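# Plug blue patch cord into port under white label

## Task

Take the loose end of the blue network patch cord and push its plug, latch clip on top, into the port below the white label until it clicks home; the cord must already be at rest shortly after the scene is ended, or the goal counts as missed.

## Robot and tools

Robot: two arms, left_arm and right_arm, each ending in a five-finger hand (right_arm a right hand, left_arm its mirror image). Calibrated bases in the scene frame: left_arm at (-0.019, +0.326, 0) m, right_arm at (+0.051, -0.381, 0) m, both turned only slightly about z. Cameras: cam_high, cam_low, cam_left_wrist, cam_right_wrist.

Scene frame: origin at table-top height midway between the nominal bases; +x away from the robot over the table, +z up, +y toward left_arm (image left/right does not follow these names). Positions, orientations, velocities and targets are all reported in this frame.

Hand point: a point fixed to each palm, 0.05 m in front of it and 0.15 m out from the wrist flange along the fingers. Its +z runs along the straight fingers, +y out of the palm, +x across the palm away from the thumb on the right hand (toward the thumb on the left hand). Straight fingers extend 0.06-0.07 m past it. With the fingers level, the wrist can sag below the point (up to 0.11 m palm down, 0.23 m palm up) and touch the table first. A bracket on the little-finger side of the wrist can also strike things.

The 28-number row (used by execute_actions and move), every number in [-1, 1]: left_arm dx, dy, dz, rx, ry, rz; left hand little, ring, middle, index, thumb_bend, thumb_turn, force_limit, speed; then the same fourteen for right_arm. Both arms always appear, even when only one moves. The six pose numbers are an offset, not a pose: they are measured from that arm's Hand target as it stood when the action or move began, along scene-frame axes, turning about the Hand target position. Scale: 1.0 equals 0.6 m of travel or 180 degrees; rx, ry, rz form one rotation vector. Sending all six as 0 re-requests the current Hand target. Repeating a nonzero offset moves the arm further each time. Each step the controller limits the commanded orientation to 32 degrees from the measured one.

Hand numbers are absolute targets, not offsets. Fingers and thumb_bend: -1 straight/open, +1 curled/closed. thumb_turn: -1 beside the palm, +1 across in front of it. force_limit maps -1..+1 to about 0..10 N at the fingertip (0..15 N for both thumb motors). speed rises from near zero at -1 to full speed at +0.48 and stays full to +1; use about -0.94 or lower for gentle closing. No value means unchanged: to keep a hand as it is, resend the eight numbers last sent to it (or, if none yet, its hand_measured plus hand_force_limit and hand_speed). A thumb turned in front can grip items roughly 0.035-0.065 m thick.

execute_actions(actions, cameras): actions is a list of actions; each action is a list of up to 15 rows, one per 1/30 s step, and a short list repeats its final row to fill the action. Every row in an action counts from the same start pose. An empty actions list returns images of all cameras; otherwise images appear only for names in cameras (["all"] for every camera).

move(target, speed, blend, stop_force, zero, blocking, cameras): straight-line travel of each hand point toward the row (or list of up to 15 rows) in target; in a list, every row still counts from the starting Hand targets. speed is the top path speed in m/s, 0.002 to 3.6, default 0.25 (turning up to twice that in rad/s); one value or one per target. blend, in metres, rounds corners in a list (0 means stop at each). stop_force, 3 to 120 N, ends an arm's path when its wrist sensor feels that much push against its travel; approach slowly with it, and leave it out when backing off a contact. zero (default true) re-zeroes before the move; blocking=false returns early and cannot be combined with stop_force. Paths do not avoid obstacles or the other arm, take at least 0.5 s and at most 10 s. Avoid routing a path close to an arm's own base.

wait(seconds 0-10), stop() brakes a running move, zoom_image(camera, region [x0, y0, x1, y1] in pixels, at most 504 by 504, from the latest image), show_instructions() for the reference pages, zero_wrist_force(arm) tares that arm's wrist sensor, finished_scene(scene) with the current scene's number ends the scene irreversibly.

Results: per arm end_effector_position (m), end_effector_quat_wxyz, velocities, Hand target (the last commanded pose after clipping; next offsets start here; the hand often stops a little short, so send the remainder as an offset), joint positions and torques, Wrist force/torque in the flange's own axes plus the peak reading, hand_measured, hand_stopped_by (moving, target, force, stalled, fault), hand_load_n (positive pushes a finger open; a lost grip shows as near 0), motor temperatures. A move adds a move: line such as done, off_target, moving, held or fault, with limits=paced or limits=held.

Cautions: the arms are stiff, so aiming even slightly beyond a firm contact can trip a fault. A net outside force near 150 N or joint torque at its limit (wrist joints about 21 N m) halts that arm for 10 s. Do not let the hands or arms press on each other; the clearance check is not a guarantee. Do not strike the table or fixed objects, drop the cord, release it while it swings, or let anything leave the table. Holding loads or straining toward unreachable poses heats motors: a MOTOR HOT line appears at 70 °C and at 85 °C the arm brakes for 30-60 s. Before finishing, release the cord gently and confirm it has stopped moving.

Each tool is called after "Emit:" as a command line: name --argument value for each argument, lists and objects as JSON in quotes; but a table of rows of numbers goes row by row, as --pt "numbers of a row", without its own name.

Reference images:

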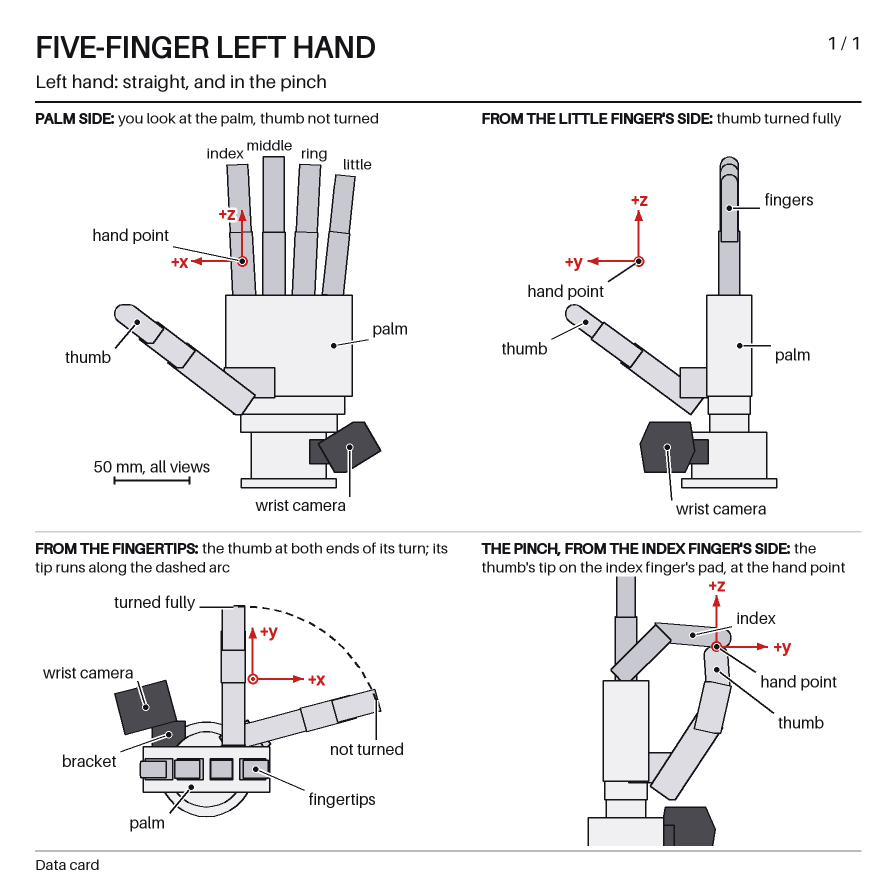

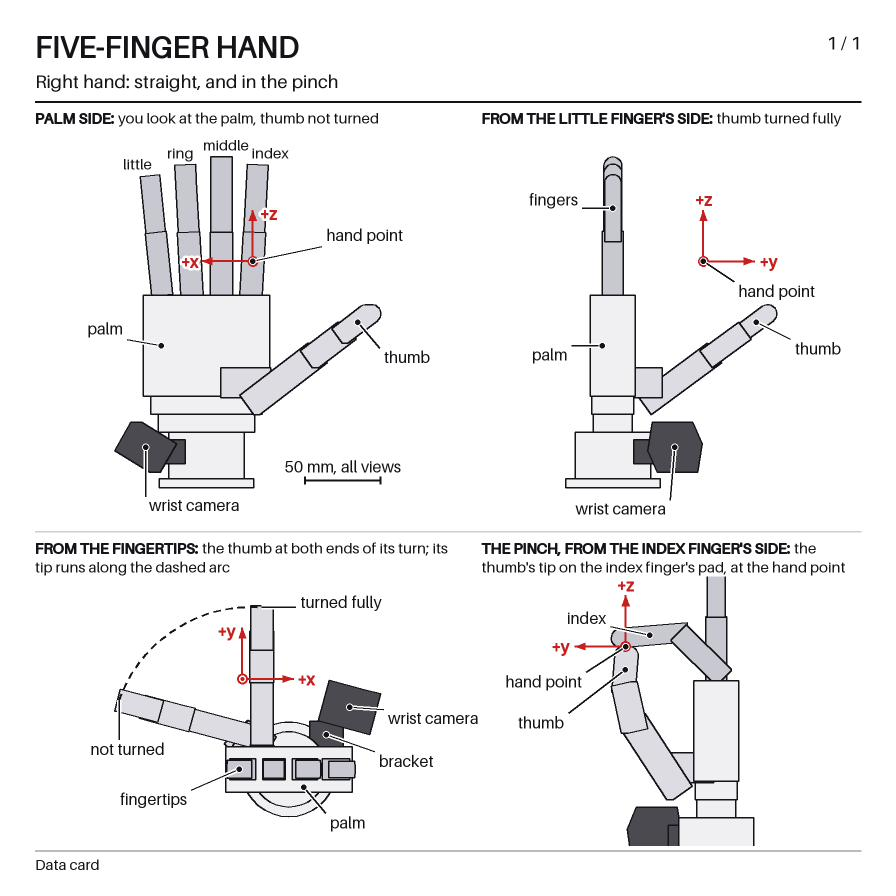

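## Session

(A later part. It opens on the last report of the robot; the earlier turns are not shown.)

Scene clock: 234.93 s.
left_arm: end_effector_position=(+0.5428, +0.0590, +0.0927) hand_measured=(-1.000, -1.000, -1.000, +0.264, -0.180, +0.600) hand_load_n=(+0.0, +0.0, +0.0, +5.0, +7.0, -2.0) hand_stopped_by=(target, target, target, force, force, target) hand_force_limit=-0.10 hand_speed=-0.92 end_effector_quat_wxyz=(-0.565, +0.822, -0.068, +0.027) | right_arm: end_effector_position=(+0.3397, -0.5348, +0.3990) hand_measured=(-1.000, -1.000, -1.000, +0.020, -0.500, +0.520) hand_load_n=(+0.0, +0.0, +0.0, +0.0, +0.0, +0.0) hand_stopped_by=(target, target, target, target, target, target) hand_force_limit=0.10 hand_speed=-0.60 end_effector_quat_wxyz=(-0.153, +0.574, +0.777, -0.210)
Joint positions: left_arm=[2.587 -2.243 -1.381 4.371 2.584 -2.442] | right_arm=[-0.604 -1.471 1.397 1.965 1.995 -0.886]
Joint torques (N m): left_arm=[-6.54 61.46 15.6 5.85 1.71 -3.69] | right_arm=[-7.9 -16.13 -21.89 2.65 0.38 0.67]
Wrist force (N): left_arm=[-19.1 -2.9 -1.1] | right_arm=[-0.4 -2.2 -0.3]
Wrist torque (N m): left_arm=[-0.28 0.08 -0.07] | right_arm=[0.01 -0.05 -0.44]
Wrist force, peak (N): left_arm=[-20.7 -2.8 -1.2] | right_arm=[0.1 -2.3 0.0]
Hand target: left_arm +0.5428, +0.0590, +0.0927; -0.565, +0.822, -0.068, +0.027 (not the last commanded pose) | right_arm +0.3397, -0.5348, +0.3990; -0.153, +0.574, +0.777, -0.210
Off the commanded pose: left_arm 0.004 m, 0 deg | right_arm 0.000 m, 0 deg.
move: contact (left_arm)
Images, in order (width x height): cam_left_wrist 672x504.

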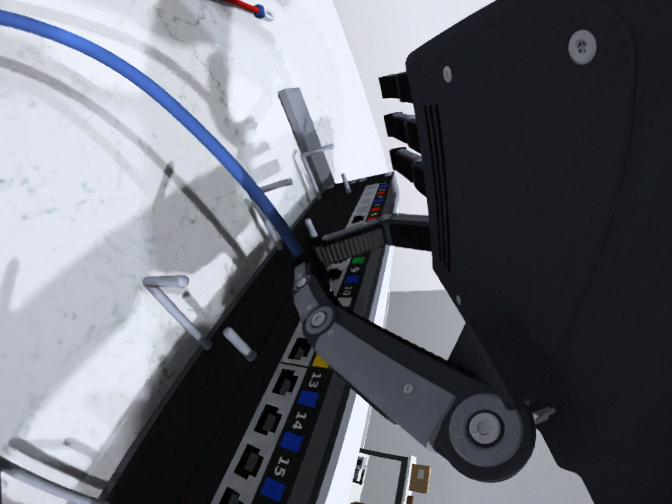

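Emit:
move --target '[0.01,-0.0,0,0,0,0,-1,-1,-1,0.31,-0.13,0.60,-0.1,-0.92,0,0,0,0,0,0,-1,-1,-1,0.02,-0.5,0.52,0.1,-0.6]' --speed 0.005 --stop_force 15 --cameras '["cam_left_wrist"]'

Emit:
zoom_image --camera "cam_left_wrist" --region '[290, 240, 360, 310]'

Scene clock: 236.70 s.
left_arm: end_effector_position=(+0.5443, +0.0590, +0.0927) hand_measured=(-1.000, -1.000, -1.000, +0.264, -0.180, +0.600) hand_load_n=(+0.0, +0.0, +0.0, +4.5, +7.0, -5.0) hand_stopped_by=(target, target, target, force, force, target) hand_force_limit=-0.10 hand_speed=-0.92 end_effector_quat_wxyz=(-0.565, +0.822, -0.068, +0.027) | right_arm: end_effector_position=(+0.3397, -0.5348, +0.3990) hand_measured=(-1.000, -1.000, -1.000, +0.020, -0.500, +0.520) hand_load_n=(+0.0, +0.0, +0.0, +0.0, +0.0, +0.0) hand_stopped_by=(target, target, target, target, target, target) hand_force_limit=0.10 hand_speed=-0.60 end_effector_quat_wxyz=(-0.153, +0.574, +0.777, -0.210)
Joint positions: left_arm=[2.588 -2.246 -1.377 4.37 2.585 -2.44] | right_arm=[-0.604 -1.471 1.397 1.965 1.995 -0.886]
Joint torques (N m): left_arm=[-1.99 61.55 20.53 10.95 3.6 -5.01] | right_arm=[-8.56 -16.14 -22.5 2.83 0.27 0.7]
Wrist force (N): left_arm=[-33.9 -3.5 -2.6] | right_arm=[-0.3 -2.0 0.1]
Wrist torque (N m): left_arm=[-0.25 0.13 0.01] | right_arm=[0.01 -0.07 -0.43]
Wrist force, peak (N): left_arm=[-36.0 -4.1 -3.1] | right_arm=[-0.5 -2.1 -0.3]
Hand target: left_arm +0.5443, +0.0590, +0.0927; -0.565, +0.822, -0.068, +0.027 (not the last commanded pose) | right_arm +0.3397, -0.5348, +0.3990; -0.153, +0.574, +0.777, -0.210
Off the commanded pose: left_arm 0.005 m, 0 deg | right_arm 0.000 m, 0 deg.
move: contact (left_arm)
Images, in order (width x height): cam_left_wrist 672x504.

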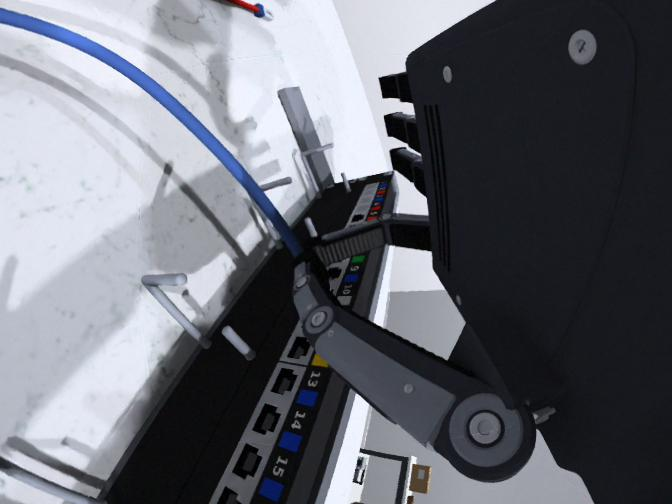

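Scaled by 7.200 from the camera's 672x504 image, which has a finer 960x720 frame.

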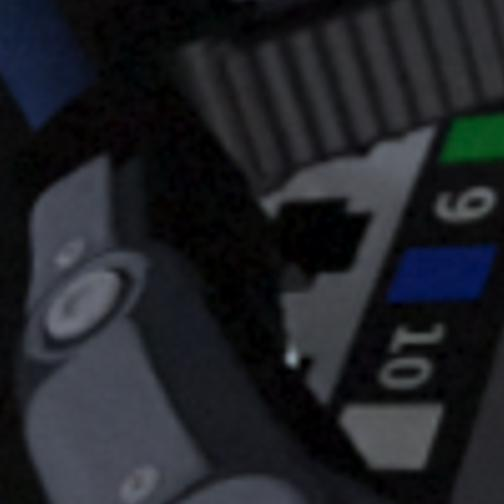

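Emit:
move --target '[-0.006,0.0,0.0,0,0,0,-1,-1,-1,0.31,-0.13,0.60,-0.1,-0.92,0,0,0,0,0,0,-1,-1,-1,0.02,-0.5,0.52,0.1,-0.6]' --speed 0.01

Emit:
execute_actions --actions '[[[0,0,0,0,0,0,-1,-1,-1,0.07,-0.46,0.60,-0.1,-0.8,0,0,0,0,0,0,-1,-1,-1,0.02,-0.5,0.52,0.1,-0.6]]]' --cameras '["cam_left_wrist","cam_high"]'

Emit:
zoom_image --camera "cam_left_wrist" --region '[290, 240, 370, 330]'

Emit:
zoom_image --camera "cam_high" --region '[440, 215, 490, 265]'

Scene clock: 237.53 s.
left_arm: end_effector_position=(+0.5409, +0.0589, +0.0927) hand_measured=(-1.000, -1.000, -1.000, +0.264, -0.180, +0.600) hand_load_n=(+0.0, +0.0, +0.0, +6.5, +7.5, -0.5) hand_stopped_by=(target, target, target, force, force, target) hand_force_limit=-0.10 hand_speed=-0.92 end_effector_quat_wxyz=(-0.565, +0.822, -0.068, +0.027) | right_arm: end_effector_position=(+0.3397, -0.5348, +0.3990) hand_measured=(-1.000, -1.000, -1.000, +0.020, -0.500, +0.520) hand_load_n=(+0.0, -0.5, +0.0, +0.0, +0.0, +0.0) hand_stopped_by=(target, target, target, target, target, target) hand_force_limit=0.10 hand_speed=-0.60 end_effector_quat_wxyz=(-0.153, +0.574, +0.777, -0.210)
Joint positions: left_arm=[2.585 -2.24 -1.386 4.371 2.583 -2.444] | right_arm=[-0.604 -1.471 1.397 1.965 1.995 -0.886]
Joint torques (N m): left_arm=[-8.06 61.92 10.13 3.04 -0.78 -2.64] | right_arm=[-8.55 -15.18 -22.69 2.49 0.1 0.55]
Wrist force (N): left_arm=[-2.7 -1.1 0.3] | right_arm=[-0.3 -1.9 0.0]
Wrist torque (N m): left_arm=[-0.21 0.06 -0.03] | right_arm=[0.03 -0.07 -0.42]
Wrist force, peak (N): left_arm=[-33.9 -3.8 -2.8] | right_arm=[-0.1 -2.2 -0.3]
Hand target: left_arm +0.5407, +0.0590, +0.0927; -0.565, +0.822, -0.068, +0.027 | right_arm +0.3397, -0.5348, +0.3990; -0.153, +0.574, +0.777, -0.210
Off the commanded pose: left_arm 0.000 m, 0 deg | right_arm 0.000 m, 0 deg.
move: done

Scene clock: 238.80 s.
left_arm: end_effector_position=(+0.5407, +0.0590, +0.0927) hand_measured=(-1.000, -1.000, -1.000, +0.070, -0.460, +0.600) hand_load_n=(+0.0, +0.0, +0.0, +0.0, +0.0, +0.0) hand_stopped_by=(target, target, target, target, target, target) hand_force_limit=-0.10 hand_speed=-0.80 end_effector_quat_wxyz=(-0.565, +0.822, -0.068, +0.027) | right_arm: end_effector_position=(+0.3397, -0.5348, +0.3990) hand_measured=(-1.000, -1.000, -1.000, +0.020, -0.500, +0.520) hand_load_n=(+0.0, +0.0, +0.0, +0.0, +0.0, +0.0) hand_stopped_by=(target, target, target, target, target, target) hand_force_limit=0.10 hand_speed=-0.60 end_effector_quat_wxyz=(-0.153, +0.574, +0.777, -0.210)
Joint positions: left_arm=[2.585 -2.24 -1.386 4.371 2.583 -2.444] | right_arm=[-0.604 -1.471 1.397 1.965 1.995 -0.886]
Joint torques (N m): left_arm=[-7.68 59.69 9.12 0.01 -0.72 -1.49] | right_arm=[-8.93 -15.75 -23.33 2.66 0.2 0.74]
Wrist force (N): left_arm=[-0.9 0.2 -0.1] | right_arm=[0.0 -2.1 0.1]
Wrist torque (N m): left_arm=[-0.07 0.15 -0.10] | right_arm=[0.00 -0.12 -0.41]
Wrist force, peak (N): left_arm=[-3.4 0.0 -1.7] | right_arm=[-0.3 -2.1 -0.2]
Hand target: left_arm +0.5407, +0.0590, +0.0927; -0.565, +0.822, -0.068, +0.027 | right_arm +0.3397, -0.5348, +0.3990; -0.153, +0.574, +0.777, -0.210
Off the commanded pose: left_arm 0.000 m, 0 deg | right_arm 0.000 m, 0 deg.
Images, in order (width x height): cam_high 896x504, cam_left_wrist 672x504.

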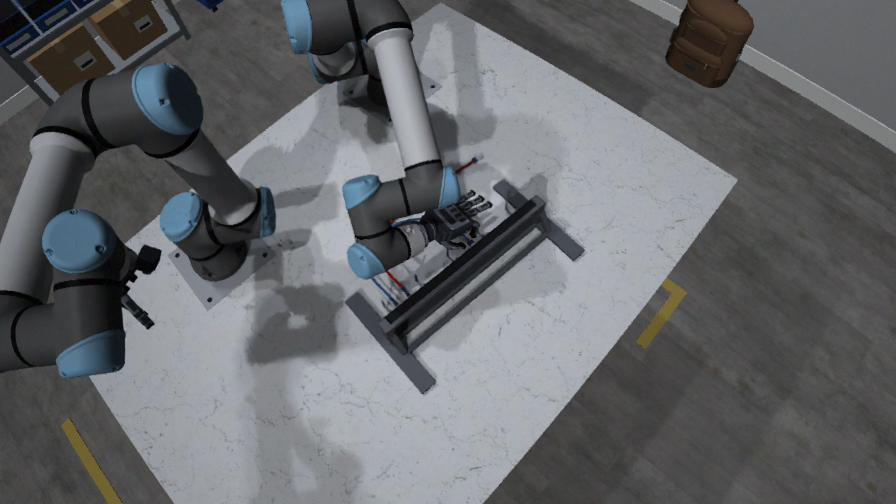

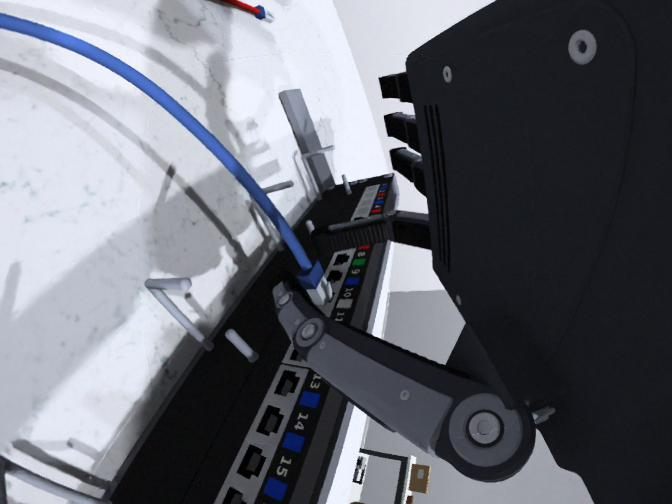

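Scaled by 5.600 from the camera's 672x504 image, which has a finer 960x720 frame.

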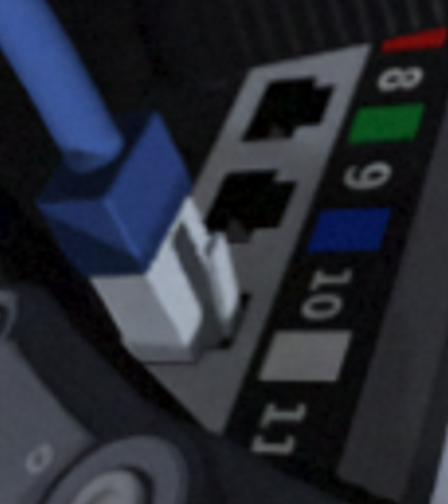

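Scaled by 10.080 from the camera's 896x504 image, which has a finer 1280x720 frame.

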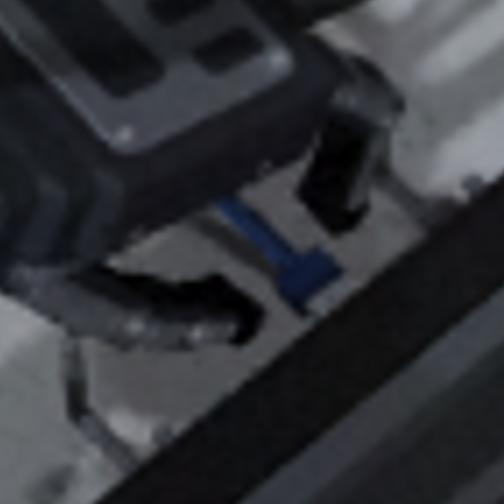

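Emit:
move --target '[-0.02,0.0,0.0,0,0,0,-1,-1,-1,-0.05,-0.65,0.60,-0.1,-0.5,0,0,0,0,0,0,-1,-1,-1,0.02,-0.5,0.52,0.1,-0.6]' --speed 0.04 --cameras '["cam_left_wrist"]'

Emit:
zoom_image --camera "cam_left_wrist" --region '[290, 240, 390, 340]'

Emit:
zoom_image --camera "cam_left_wrist" --region '[305, 275, 355, 325]'

Scene clock: 240.33 s.
left_arm: end_effector_position=(+0.5289, +0.0589, +0.0927) hand_measured=(-1.000, -1.000, -1.000, -0.050, -0.650, +0.600) hand_load_n=(+0.0, +0.0, +0.0, +0.0, +0.0, +0.0) hand_stopped_by=(target, target, target, target, target, target) hand_force_limit=-0.10 hand_speed=-0.50 end_effector_quat_wxyz=(-0.565, +0.822, -0.068, +0.027) | right_arm: end_effector_position=(+0.3397, -0.5348, +0.3990) hand_measured=(-1.000, -1.000, -1.000, +0.020, -0.500, +0.520) hand_load_n=(+0.0, +0.0, +0.0, +0.0, +0.0, +0.0) hand_stopped_by=(target, target, target, target, target, target) hand_force_limit=0.10 hand_speed=-0.60 end_effector_quat_wxyz=(-0.153, +0.574, +0.777, -0.210)
Joint positions: left_arm=[2.576 -2.223 -1.415 4.372 2.576 -2.456] | right_arm=[-0.604 -1.471 1.397 1.965 1.995 -0.886]
Joint torques (N m): left_arm=[-10.38 61.2 8.48 2.72 -1.01 -2] | right_arm=[-8.23 -15.96 -22.94 2.7 0.12 0.83]
Wrist force (N): left_arm=[-0.9 0.2 0.0] | right_arm=[-0.1 -1.8 0.1]
Wrist torque (N m): left_arm=[-0.07 0.14 -0.10] | right_arm=[0.05 -0.10 -0.41]
Wrist force, peak (N): left_arm=[-1.0 0.2 -0.3] | right_arm=[-0.4 -2.1 -0.2]
Hand target: left_arm +0.5287, +0.0590, +0.0927; -0.565, +0.822, -0.068, +0.027 | right_arm +0.3397, -0.5348, +0.3990; -0.153, +0.574, +0.777, -0.210
Off the commanded pose: left_arm 0.000 m, 0 deg | right_arm 0.000 m, 0 deg.
move: done
Images, in order (width x height): cam_left_wrist 672x504.

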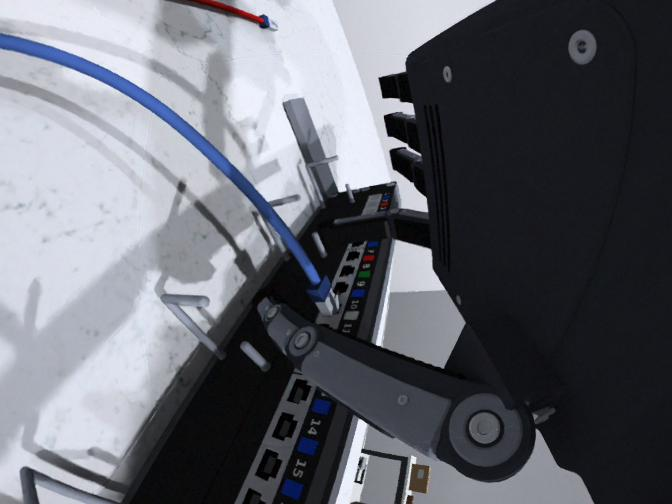

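Scaled by 5.040 from the camera's 672x504 image, which has a finer 960x720 frame.

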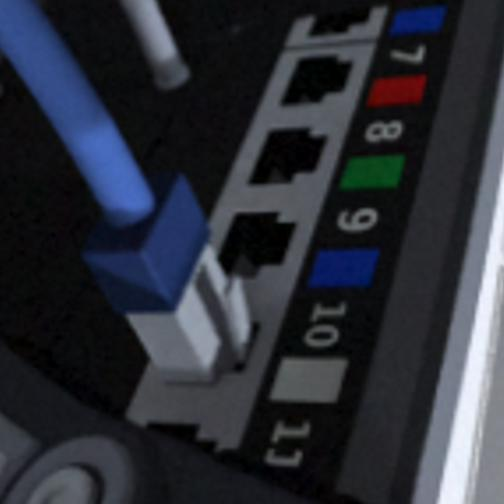

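Scaled by 10.080 from the camera's 672x504 image, which has a finer 960x720 frame.

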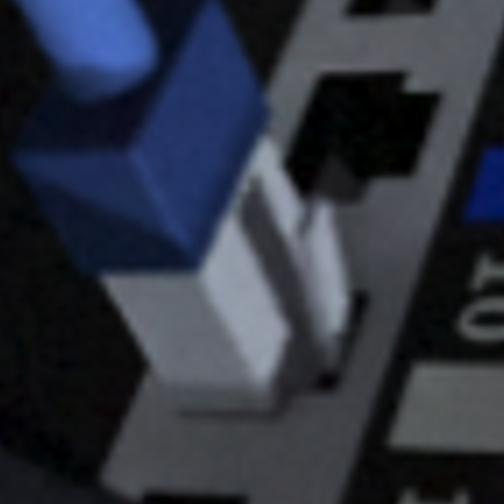

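Emit:
zoom_image --camera "cam_left_wrist" --region '[325, 245, 375, 295]'

Emit:
zoom_image --camera "cam_left_wrist" --region '[260, 370, 310, 420]'

Scaled by 10.080 from the camera's 672x504 image, which has a finer 960x720 frame.

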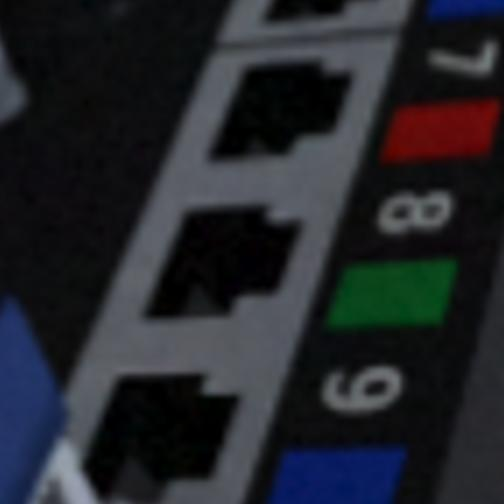

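Scaled by 10.080 from the camera's 672x504 image, which has a finer 960x720 frame.

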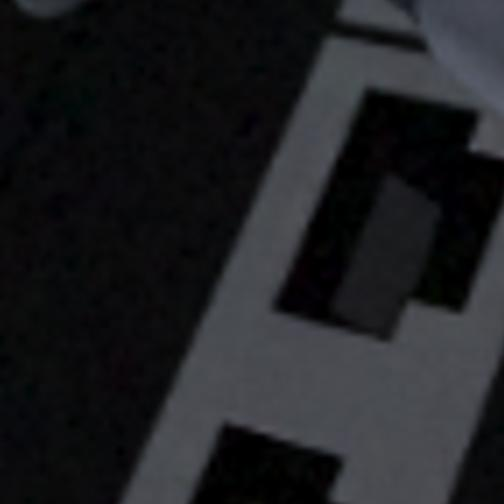

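Emit:
move --target '[0.032,0.0005,-0.0005,0,0,0,-1,-1,-1,0.07,-0.44,0.60,-0.1,-0.6,0,0,0,0,0,0,-1,-1,-1,0.02,-0.5,0.52,0.1,-0.6]' --speed 0.03 --cameras '["cam_left_wrist"]'

Emit:
zoom_image --camera "cam_left_wrist" --region '[280, 230, 360, 320]'

Scene clock: 243.97 s.
left_arm: end_effector_position=(+0.5478, +0.0593, +0.0924) hand_measured=(-1.000, -1.000, -1.000, +0.070, -0.440, +0.600) hand_load_n=(+0.0, +0.0, +0.0, +0.0, +0.0, +0.0) hand_stopped_by=(target, target, target, target, target, target) hand_force_limit=-0.10 hand_speed=-0.60 end_effector_quat_wxyz=(-0.565, +0.822, -0.068, +0.027) | right_arm: end_effector_position=(+0.3397, -0.5348, +0.3990) hand_measured=(-1.000, -1.000, -1.000, +0.020, -0.500, +0.520) hand_load_n=(+0.0, +0.0, +0.0, +0.0, +0.0, +0.0) hand_stopped_by=(target, target, target, target, target, target) hand_force_limit=0.10 hand_speed=-0.60 end_effector_quat_wxyz=(-0.153, +0.574, +0.777, -0.210)
Joint positions: left_arm=[2.591 -2.251 -1.37 4.371 2.587 -2.436] | right_arm=[-0.604 -1.471 1.397 1.965 1.995 -0.886]
Joint torques (N m): left_arm=[6.94 40.71 27.31 -0.27 3.02 2.29] | right_arm=[-8.64 -16.2 -22.55 2.45 0.41 0.93]
Wrist force (N): left_arm=[-0.9 0.2 -0.2] | right_arm=[-0.1 -1.7 -0.1]
Wrist torque (N m): left_arm=[-0.07 0.15 -0.30] | right_arm=[0.07 -0.09 -0.41]
Wrist force, peak (N): left_arm=[-1.0 0.3 -0.3] | right_arm=[-0.1 -2.3 -0.2]
Hand target: left_arm +0.5479, +0.0593, +0.0924; -0.565, +0.822, -0.068, +0.027 | right_arm +0.3397, -0.5348, +0.3990; -0.153, +0.574, +0.777, -0.210
Off the commanded pose: left_arm 0.000 m, 0 deg | right_arm 0.000 m, 0 deg.
move: done
Images, in order (width x height): cam_left_wrist 672x504.

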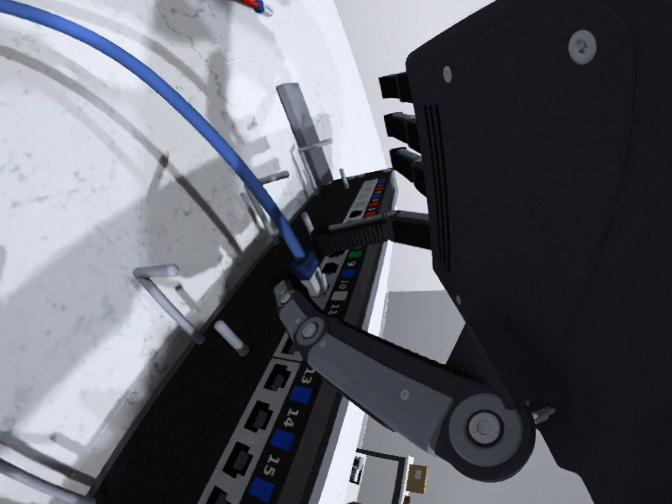

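Scaled by 5.600 from the camera's 672x504 image, which has a finer 960x720 frame.

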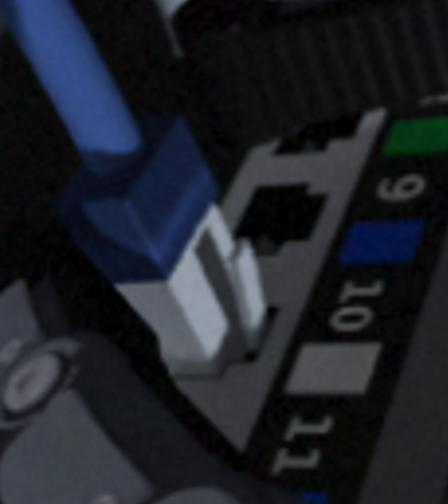

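Emit:
execute_actions --actions '[[[0,0,0,0,0,0,-1,-1,-1,0.25,-0.20,0.60,-0.6,-0.9,0,0,0,0,0,0,-1,-1,-1,0.02,-0.5,0.52,0.1,-0.6]]]'

Emit:
execute_actions --actions '[[[0,0,0,0,0,0,-1,-1,-1,0.27,-0.12,0.60,0.0,-0.92,0,0,0,0,0,0,-1,-1,-1,0.02,-0.5,0.52,0.1,-0.6]]]' --cameras '["cam_left_wrist"]'

Emit:
zoom_image --camera "cam_left_wrist" --region '[280, 230, 360, 320]'

Scene clock: 245.03 s.
left_arm: end_effector_position=(+0.5479, +0.0593, +0.0924) hand_measured=(-1.000, -1.000, -1.000, +0.162, -0.336, +0.600) hand_load_n=(+0.0, +0.0, +0.0, +3.0, +3.0, +0.0) hand_stopped_by=(target, target, target, force, force, target) hand_force_limit=-0.60 hand_speed=-0.90 end_effector_quat_wxyz=(-0.565, +0.822, -0.068, +0.027) | right_arm: end_effector_position=(+0.3397, -0.5348, +0.3990) hand_measured=(-1.000, -1.000, -1.000, +0.020, -0.500, +0.520) hand_load_n=(+0.0, +0.0, +0.0, +0.0, +0.0, +0.0) hand_stopped_by=(target, target, target, target, target, target) hand_force_limit=0.10 hand_speed=-0.60 end_effector_quat_wxyz=(-0.153, +0.574, +0.777, -0.210)
Joint positions: left_arm=[2.591 -2.251 -1.369 4.371 2.587 -2.436] | right_arm=[-0.604 -1.471 1.397 1.965 1.995 -0.886]
Joint torques (N m): left_arm=[4.62 40.06 27.87 0.47 3.27 2.55] | right_arm=[-8.92 -15.97 -22.63 2.43 0.36 1.16]
Wrist force (N): left_arm=[-0.5 0.7 -0.2] | right_arm=[0.0 -1.8 0.1]
Wrist torque (N m): left_arm=[-0.06 0.13 -0.28] | right_arm=[0.05 -0.12 -0.40]
Wrist force, peak (N): left_arm=[-1.0 -0.1 1.4] | right_arm=[0.1 -2.3 -0.1]
Hand target: left_arm +0.5479, +0.0593, +0.0924; -0.565, +0.822, -0.068, +0.027 | right_arm +0.3397, -0.5348, +0.3990; -0.153, +0.574, +0.777, -0.210
Off the commanded pose: left_arm 0.000 m, 0 deg | right_arm 0.000 m, 0 deg.

Scene clock: 245.73 s.
left_arm: end_effector_position=(+0.5479, +0.0593, +0.0924) hand_measured=(-1.000, -1.000, -1.000, +0.168, -0.322, +0.600) hand_load_n=(+0.0, +0.0, +0.0, +6.5, +7.5, +0.5) hand_stopped_by=(target, target, target, force, force, target) hand_force_limit=0.00 hand_speed=-0.92 end_effector_quat_wxyz=(-0.565, +0.822, -0.068, +0.027) | right_arm: end_effector_position=(+0.3397, -0.5348, +0.3990) hand_measured=(-1.000, -1.000, -1.000, +0.020, -0.500, +0.520) hand_load_n=(+0.0, +0.0, +0.0, +0.0, +0.0, +0.0) hand_stopped_by=(target, target, target, target, target, target) hand_force_limit=0.10 hand_speed=-0.60 end_effector_quat_wxyz=(-0.153, +0.574, +0.777, -0.210)
Joint positions: left_arm=[2.591 -2.251 -1.369 4.371 2.587 -2.436] | right_arm=[-0.604 -1.471 1.397 1.965 1.995 -0.886]
Joint torques (N m): left_arm=[2.84 42.4 28.01 0.8 2.54 2.39] | right_arm=[-8.89 -16.29 -22.78 2.75 0.4 0.8]
Wrist force (N): left_arm=[0.1 0.9 -0.3] | right_arm=[-0.1 -2.0 0.1]
Wrist torque (N m): left_arm=[-0.02 0.13 -0.30] | right_arm=[0.01 -0.11 -0.41]
Wrist force, peak (N): left_arm=[0.2 1.0 -0.3] | right_arm=[0.1 -2.2 0.0]
Hand target: left_arm +0.5479, +0.0593, +0.0924; -0.565, +0.822, -0.068, +0.027 | right_arm +0.3397, -0.5348, +0.3990; -0.153, +0.574, +0.777, -0.210
Off the commanded pose: left_arm 0.000 m, 0 deg | right_arm 0.000 m, 0 deg.
Images, in order (width x height): cam_left_wrist 672x504.

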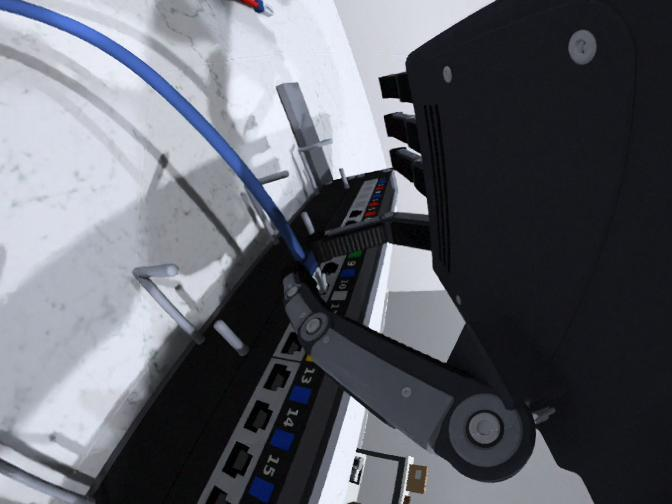

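Scaled by 5.600 from the camera's 672x504 image, which has a finer 960x720 frame.

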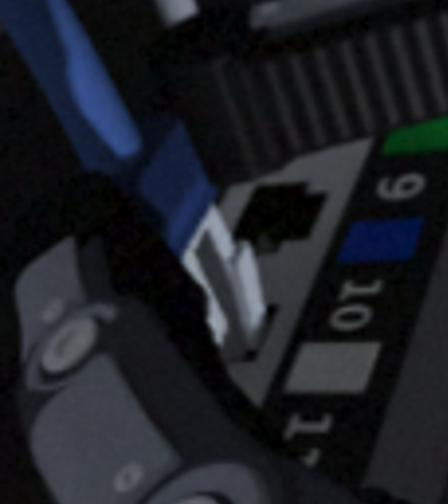

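Emit:
move --target '[-0.0067,0.0,0.0,0,0,0,-1,-1,-1,0.27,-0.12,0.60,0.0,-0.92,0,0,0,0,0,0,-1,-1,-1,0.02,-0.5,0.52,0.1,-0.6]' --speed 0.004 --stop_force 5 --cameras '["cam_left_wrist"]'

Emit:
zoom_image --camera "cam_left_wrist" --region '[280, 230, 360, 320]'

Scene clock: 248.47 s.
left_arm: end_effector_position=(+0.5467, +0.0593, +0.0924) hand_measured=(-1.000, -1.000, -1.000, +0.168, -0.322, +0.600) hand_load_n=(+0.0, +0.0, +0.0, +6.5, +7.0, +2.5) hand_stopped_by=(target, target, target, force, force, target) hand_force_limit=0.00 hand_speed=-0.92 end_effector_quat_wxyz=(-0.565, +0.822, -0.068, +0.027) | right_arm: end_effector_position=(+0.3397, -0.5348, +0.3990) hand_measured=(-1.000, -1.000, -1.000, +0.020, -0.500, +0.520) hand_load_n=(+0.0, +0.5, -0.5, +0.0, +0.0, +0.0) hand_stopped_by=(target, target, target, target, target, target) hand_force_limit=0.10 hand_speed=-0.60 end_effector_quat_wxyz=(-0.153, +0.574, +0.777, -0.210)
Joint positions: left_arm=[2.59 -2.249 -1.373 4.371 2.587 -2.438] | right_arm=[-0.604 -1.471 1.397 1.965 1.995 -0.886]
Joint torques (N m): left_arm=[5.75 39.07 25.38 -0.87 1.74 2.77] | right_arm=[-8.13 -16.41 -22.25 2.43 0.45 0.72]
Wrist force (N): left_arm=[4.2 -0.5 -0.6] | right_arm=[-0.1 -1.9 -0.1]
Wrist torque (N m): left_arm=[-0.07 0.10 -0.15] | right_arm=[0.05 -0.09 -0.41]
Wrist force, peak (N): left_arm=[5.6 0.5 -0.2] | right_arm=[-0.2 -2.4 0.0]
Hand target: left_arm +0.5467, +0.0593, +0.0924; -0.565, +0.822, -0.068, +0.027 (not the last commanded pose) | right_arm +0.3397, -0.5348, +0.3990; -0.153, +0.574, +0.777, -0.210
Off the commanded pose: left_arm 0.003 m, 0 deg | right_arm 0.000 m, 0 deg.
move: contact (left_arm)
Images, in order (width x height): cam_left_wrist 672x504.

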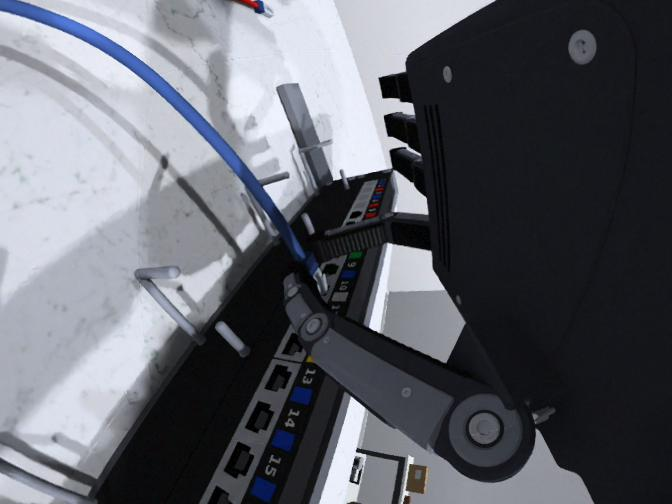

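Scaled by 5.600 from the camera's 672x504 image, which has a finer 960x720 frame.

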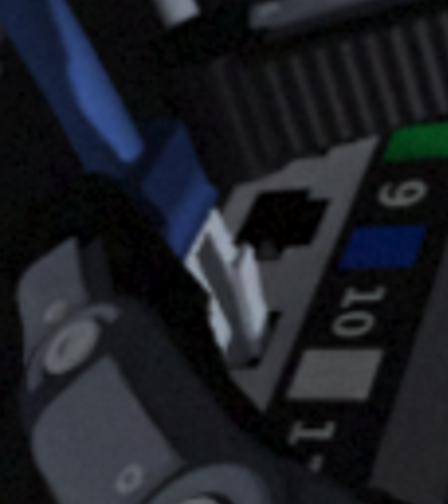

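Emit:
move --target '[-0.0067,0.0,0.0,0,0,0,-1,-1,-1,0.27,-0.12,0.60,0.0,-0.92,0,0,0,0,0,0,-1,-1,-1,0.02,-0.5,0.52,0.1,-0.6]' --speed 0.003 --stop_force 4 --cameras '["cam_left_wrist"]'

Emit:
zoom_image --camera "cam_left_wrist" --region '[280, 230, 360, 320]'

Scene clock: 251.70 s.
left_arm: end_effector_position=(+0.5427, +0.0593, +0.0924) hand_measured=(-1.000, -1.000, -1.000, +0.168, -0.322, +0.600) hand_load_n=(+0.0, +0.0, +0.0, +3.0, +3.0, +2.5) hand_stopped_by=(target, target, target, force, force, target) hand_force_limit=0.00 hand_speed=-0.92 end_effector_quat_wxyz=(-0.565, +0.822, -0.068, +0.027) | right_arm: end_effector_position=(+0.3397, -0.5348, +0.3990) hand_measured=(-1.000, -1.000, -1.000, +0.020, -0.500, +0.520) hand_load_n=(+0.0, +0.0, +0.0, +0.0, -0.5, +0.0) hand_stopped_by=(target, target, target, target, target, target) hand_force_limit=0.10 hand_speed=-0.60 end_effector_quat_wxyz=(-0.153, +0.574, +0.777, -0.210)
Joint positions: left_arm=[2.587 -2.243 -1.383 4.372 2.584 -2.442] | right_arm=[-0.604 -1.471 1.397 1.965 1.995 -0.886]
Joint torques (N m): left_arm=[-9.64 60.35 7.41 0.93 -1.55 -1.78] | right_arm=[-8.12 -15.91 -22.48 2.49 0.42 0.99]
Wrist force (N): left_arm=[2.4 -1.4 -1.3] | right_arm=[-0.1 -2.1 0.0]
Wrist torque (N m): left_arm=[-0.08 0.13 -0.14] | right_arm=[0.01 -0.11 -0.41]
Wrist force, peak (N): left_arm=[5.5 0.6 -0.4] | right_arm=[-0.2 -2.3 -0.3]
Hand target: left_arm +0.5427, +0.0593, +0.0924; -0.565, +0.822, -0.068, +0.027 | right_arm +0.3397, -0.5348, +0.3990; -0.153, +0.574, +0.777, -0.210
Off the commanded pose: left_arm 0.000 m, 0 deg | right_arm 0.000 m, 0 deg.
move: done
Images, in order (width x height): cam_left_wrist 672x504.

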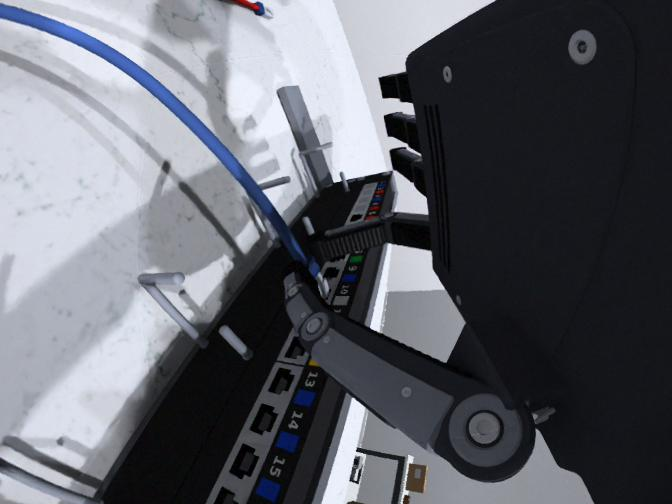

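Scaled by 5.600 from the camera's 672x504 image, which has a finer 960x720 frame.

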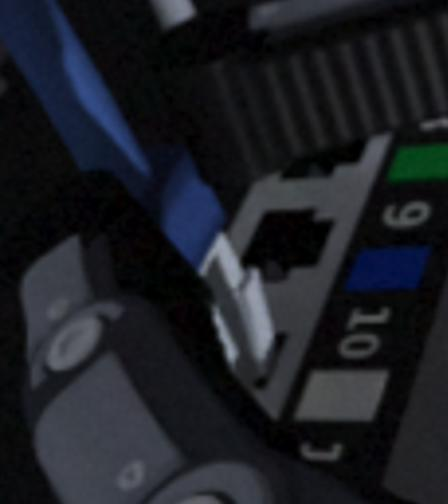

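Emit:
execute_actions --actions '[[[0,0,0,0,0,0,-1,-1,-1,0.02,-0.5,0.60,0.0,-0.7,0,0,0,0,0,0,-1,-1,-1,0.02,-0.5,0.52,0.1,-0.6]]]'

Emit:
move --target '[-0.03,0.0,0.0,0,0,0,-1,-1,-1,-0.2,-0.65,0.60,0.0,-0.6,0,0,0,0,0,0,-1,-1,-1,0.02,-0.5,0.52,0.1,-0.6]' --speed 0.05 --cameras '["all"]'

Emit:
zoom_image --camera "cam_high" --region '[375, 275, 415, 315]'

Emit:
zoom_image --camera "cam_high" --region '[450, 220, 490, 260]'

Emit:
zoom_image --camera "cam_left_wrist" --region '[300, 260, 360, 330]'

Scene clock: 252.70 s.
left_arm: end_effector_position=(+0.5426, +0.0592, +0.0924) hand_measured=(-1.000, -1.000, -1.000, +0.020, -0.500, +0.600) hand_load_n=(+0.0, +0.0, -0.5, +0.0, +0.0, +0.0) hand_stopped_by=(target, target, target, target, target, target) hand_force_limit=0.00 hand_speed=-0.70 end_effector_quat_wxyz=(-0.565, +0.822, -0.068, +0.027) | right_arm: end_effector_position=(+0.3397, -0.5348, +0.3990) hand_measured=(-1.000, -1.000, -1.000, +0.020, -0.500, +0.520) hand_load_n=(+0.0, +0.0, +0.0, +0.0, +0.0, +0.0) hand_stopped_by=(target, target, target, target, target, target) hand_force_limit=0.10 hand_speed=-0.60 end_effector_quat_wxyz=(-0.153, +0.574, +0.777, -0.210)
Joint positions: left_arm=[2.587 -2.243 -1.383 4.372 2.584 -2.442] | right_arm=[-0.604 -1.471 1.397 1.965 1.995 -0.886]
Joint torques (N m): left_arm=[-2.64 60.48 24.11 1.08 2.55 -1.57] | right_arm=[-9.05 -16.43 -23.07 2.33 0.43 0.81]
Wrist force (N): left_arm=[-0.8 0.3 0.0] | right_arm=[-0.1 -2.0 0.1]
Wrist torque (N m): left_arm=[-0.07 0.15 -0.10] | right_arm=[0.00 -0.10 -0.42]
Wrist force, peak (N): left_arm=[2.6 -1.4 -1.2] | right_arm=[0.0 -2.3 0.0]
Hand target: left_arm +0.5427, +0.0593, +0.0924; -0.565, +0.822, -0.068, +0.027 | right_arm +0.3397, -0.5348, +0.3990; -0.153, +0.574, +0.777, -0.210
Off the commanded pose: left_arm 0.000 m, 0 deg | right_arm 0.000 m, 0 deg.

Scene clock: 253.63 s.
left_arm: end_effector_position=(+0.5248, +0.0593, +0.0924) hand_measured=(-1.000, -1.000, -1.000, -0.200, -0.650, +0.600) hand_load_n=(+0.0, -0.5, +0.0, +0.0, +0.0, +0.0) hand_stopped_by=(target, target, target, target, target, target) hand_force_limit=0.00 hand_speed=-0.60 end_effector_quat_wxyz=(-0.565, +0.822, -0.068, +0.027) | right_arm: end_effector_position=(+0.3397, -0.5348, +0.3990) hand_measured=(-1.000, -1.000, -1.000, +0.020, -0.500, +0.520) hand_load_n=(+0.0, +0.0, -0.5, +0.0, +0.0, +0.0) hand_stopped_by=(target, target, target, target, target, target) hand_force_limit=0.10 hand_speed=-0.60 end_effector_quat_wxyz=(-0.153, +0.574, +0.777, -0.210)
Joint positions: left_arm=[2.573 -2.216 -1.426 4.374 2.574 -2.46] | right_arm=[-0.604 -1.471 1.397 1.965 1.995 -0.886]
Joint torques (N m): left_arm=[-10.48 58.53 7.55 2.6 -1.2 -2.39] | right_arm=[-8.5 -15.93 -22.5 2.51 0.29 0.96]
Wrist force (N): left_arm=[-0.7 0.2 -0.2] | right_arm=[-0.4 -1.7 -0.3]
Wrist torque (N m): left_arm=[-0.07 0.10 -0.10] | right_arm=[0.09 -0.04 -0.42]
Wrist force, peak (N): left_arm=[-1.0 0.1 -0.3] | right_arm=[0.0 -2.4 -0.1]
Hand target: left_arm +0.5247, +0.0593, +0.0924; -0.565, +0.822, -0.068, +0.027 | right_arm +0.3397, -0.5348, +0.3990; -0.153, +0.574, +0.777, -0.210
Off the commanded pose: left_arm 0.000 m, 0 deg | right_arm 0.000 m, 0 deg.
move: done

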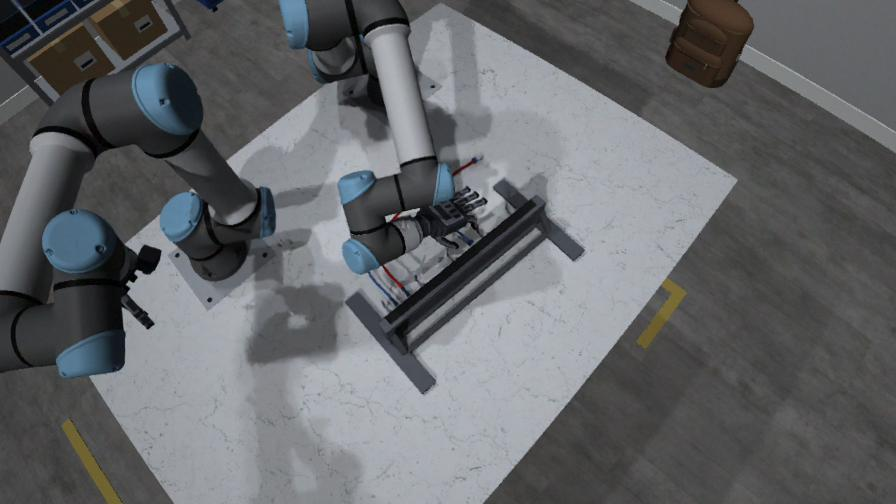

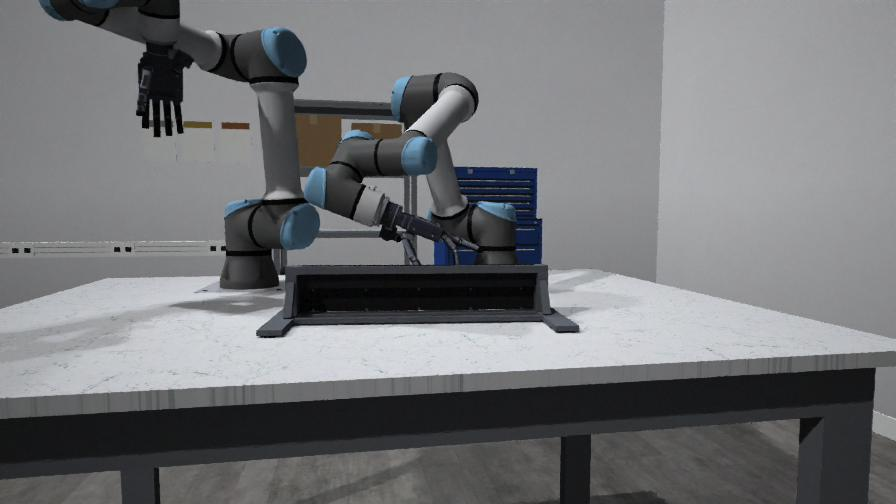

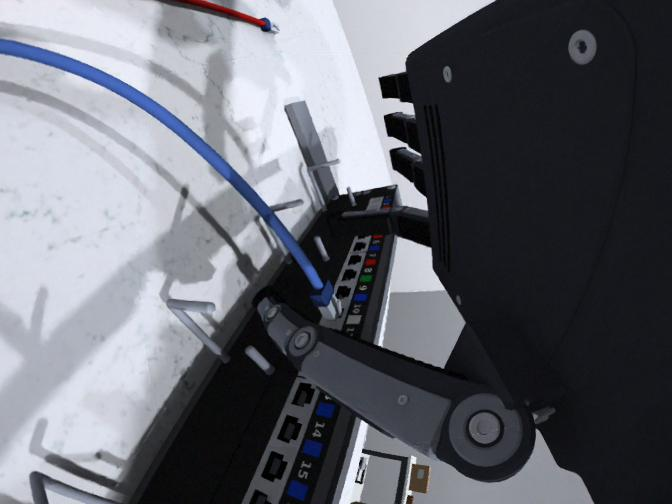

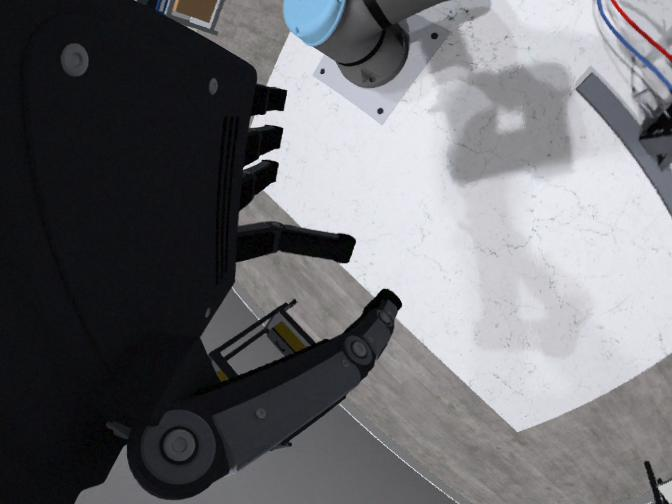

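Scaled by 12.600 from the camera's 896x504 image, which has a finer 1280x720 frame.

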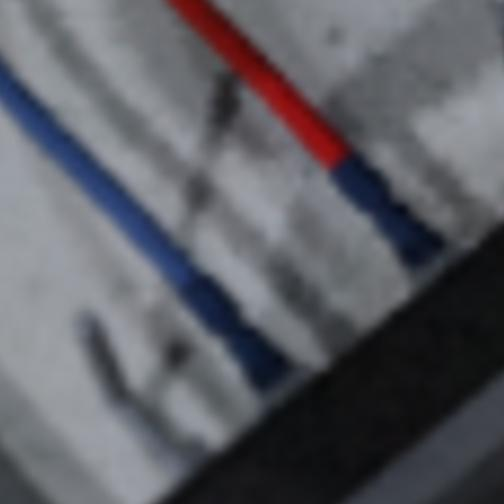

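Scaled by 12.600 from the camera's 896x504 image, which has a finer 1280x720 frame.

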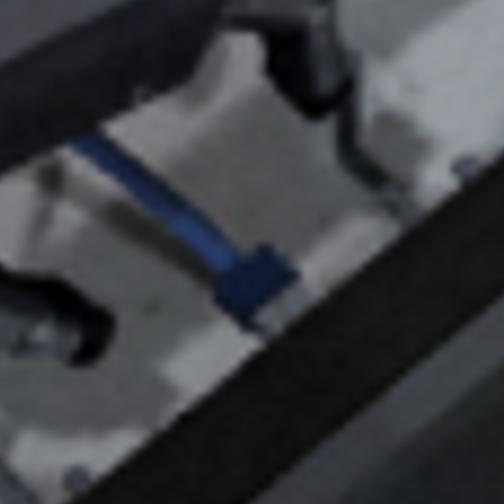

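Scaled by 7.200 from the camera's 672x504 image, which has a finer 960x720 frame.

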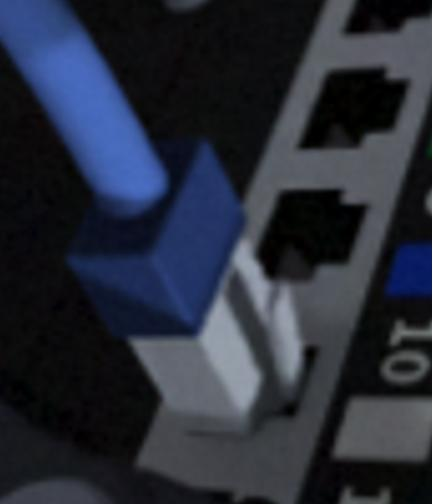

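Emit:
zoom_image --camera "cam_left_wrist" --region '[315, 295, 350, 330]'

Scaled by 14.400 from the camera's 672x504 image, which has a finer 960x720 frame.

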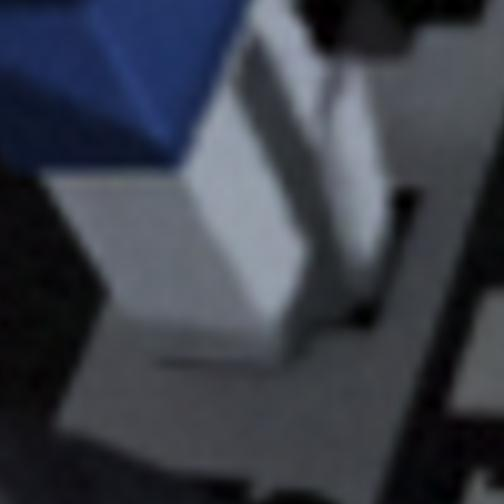

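Emit:
zoom_image --camera "cam_left_wrist" --region '[325, 235, 375, 305]'

Emit:
zoom_image --camera "cam_left_wrist" --region '[250, 375, 320, 445]'

Scaled by 7.200 from the camera's 672x504 image, which has a finer 960x720 frame.

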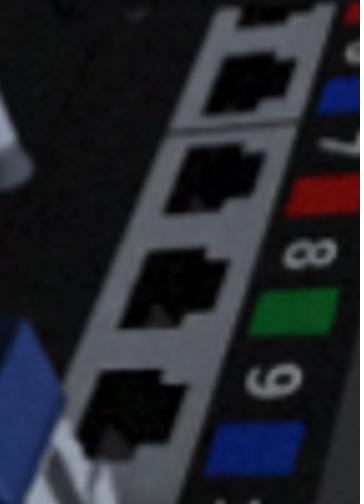

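Scaled by 7.200 from the camera's 672x504 image, which has a finer 960x720 frame.

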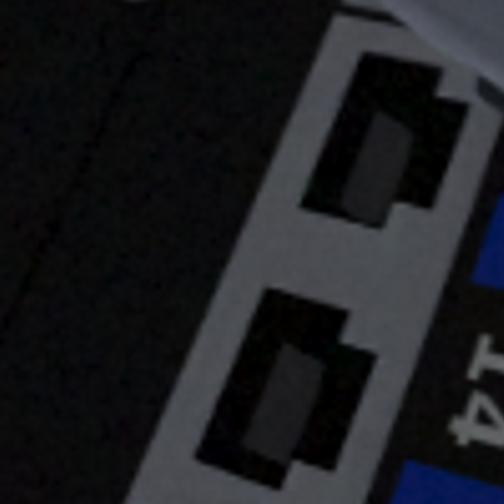

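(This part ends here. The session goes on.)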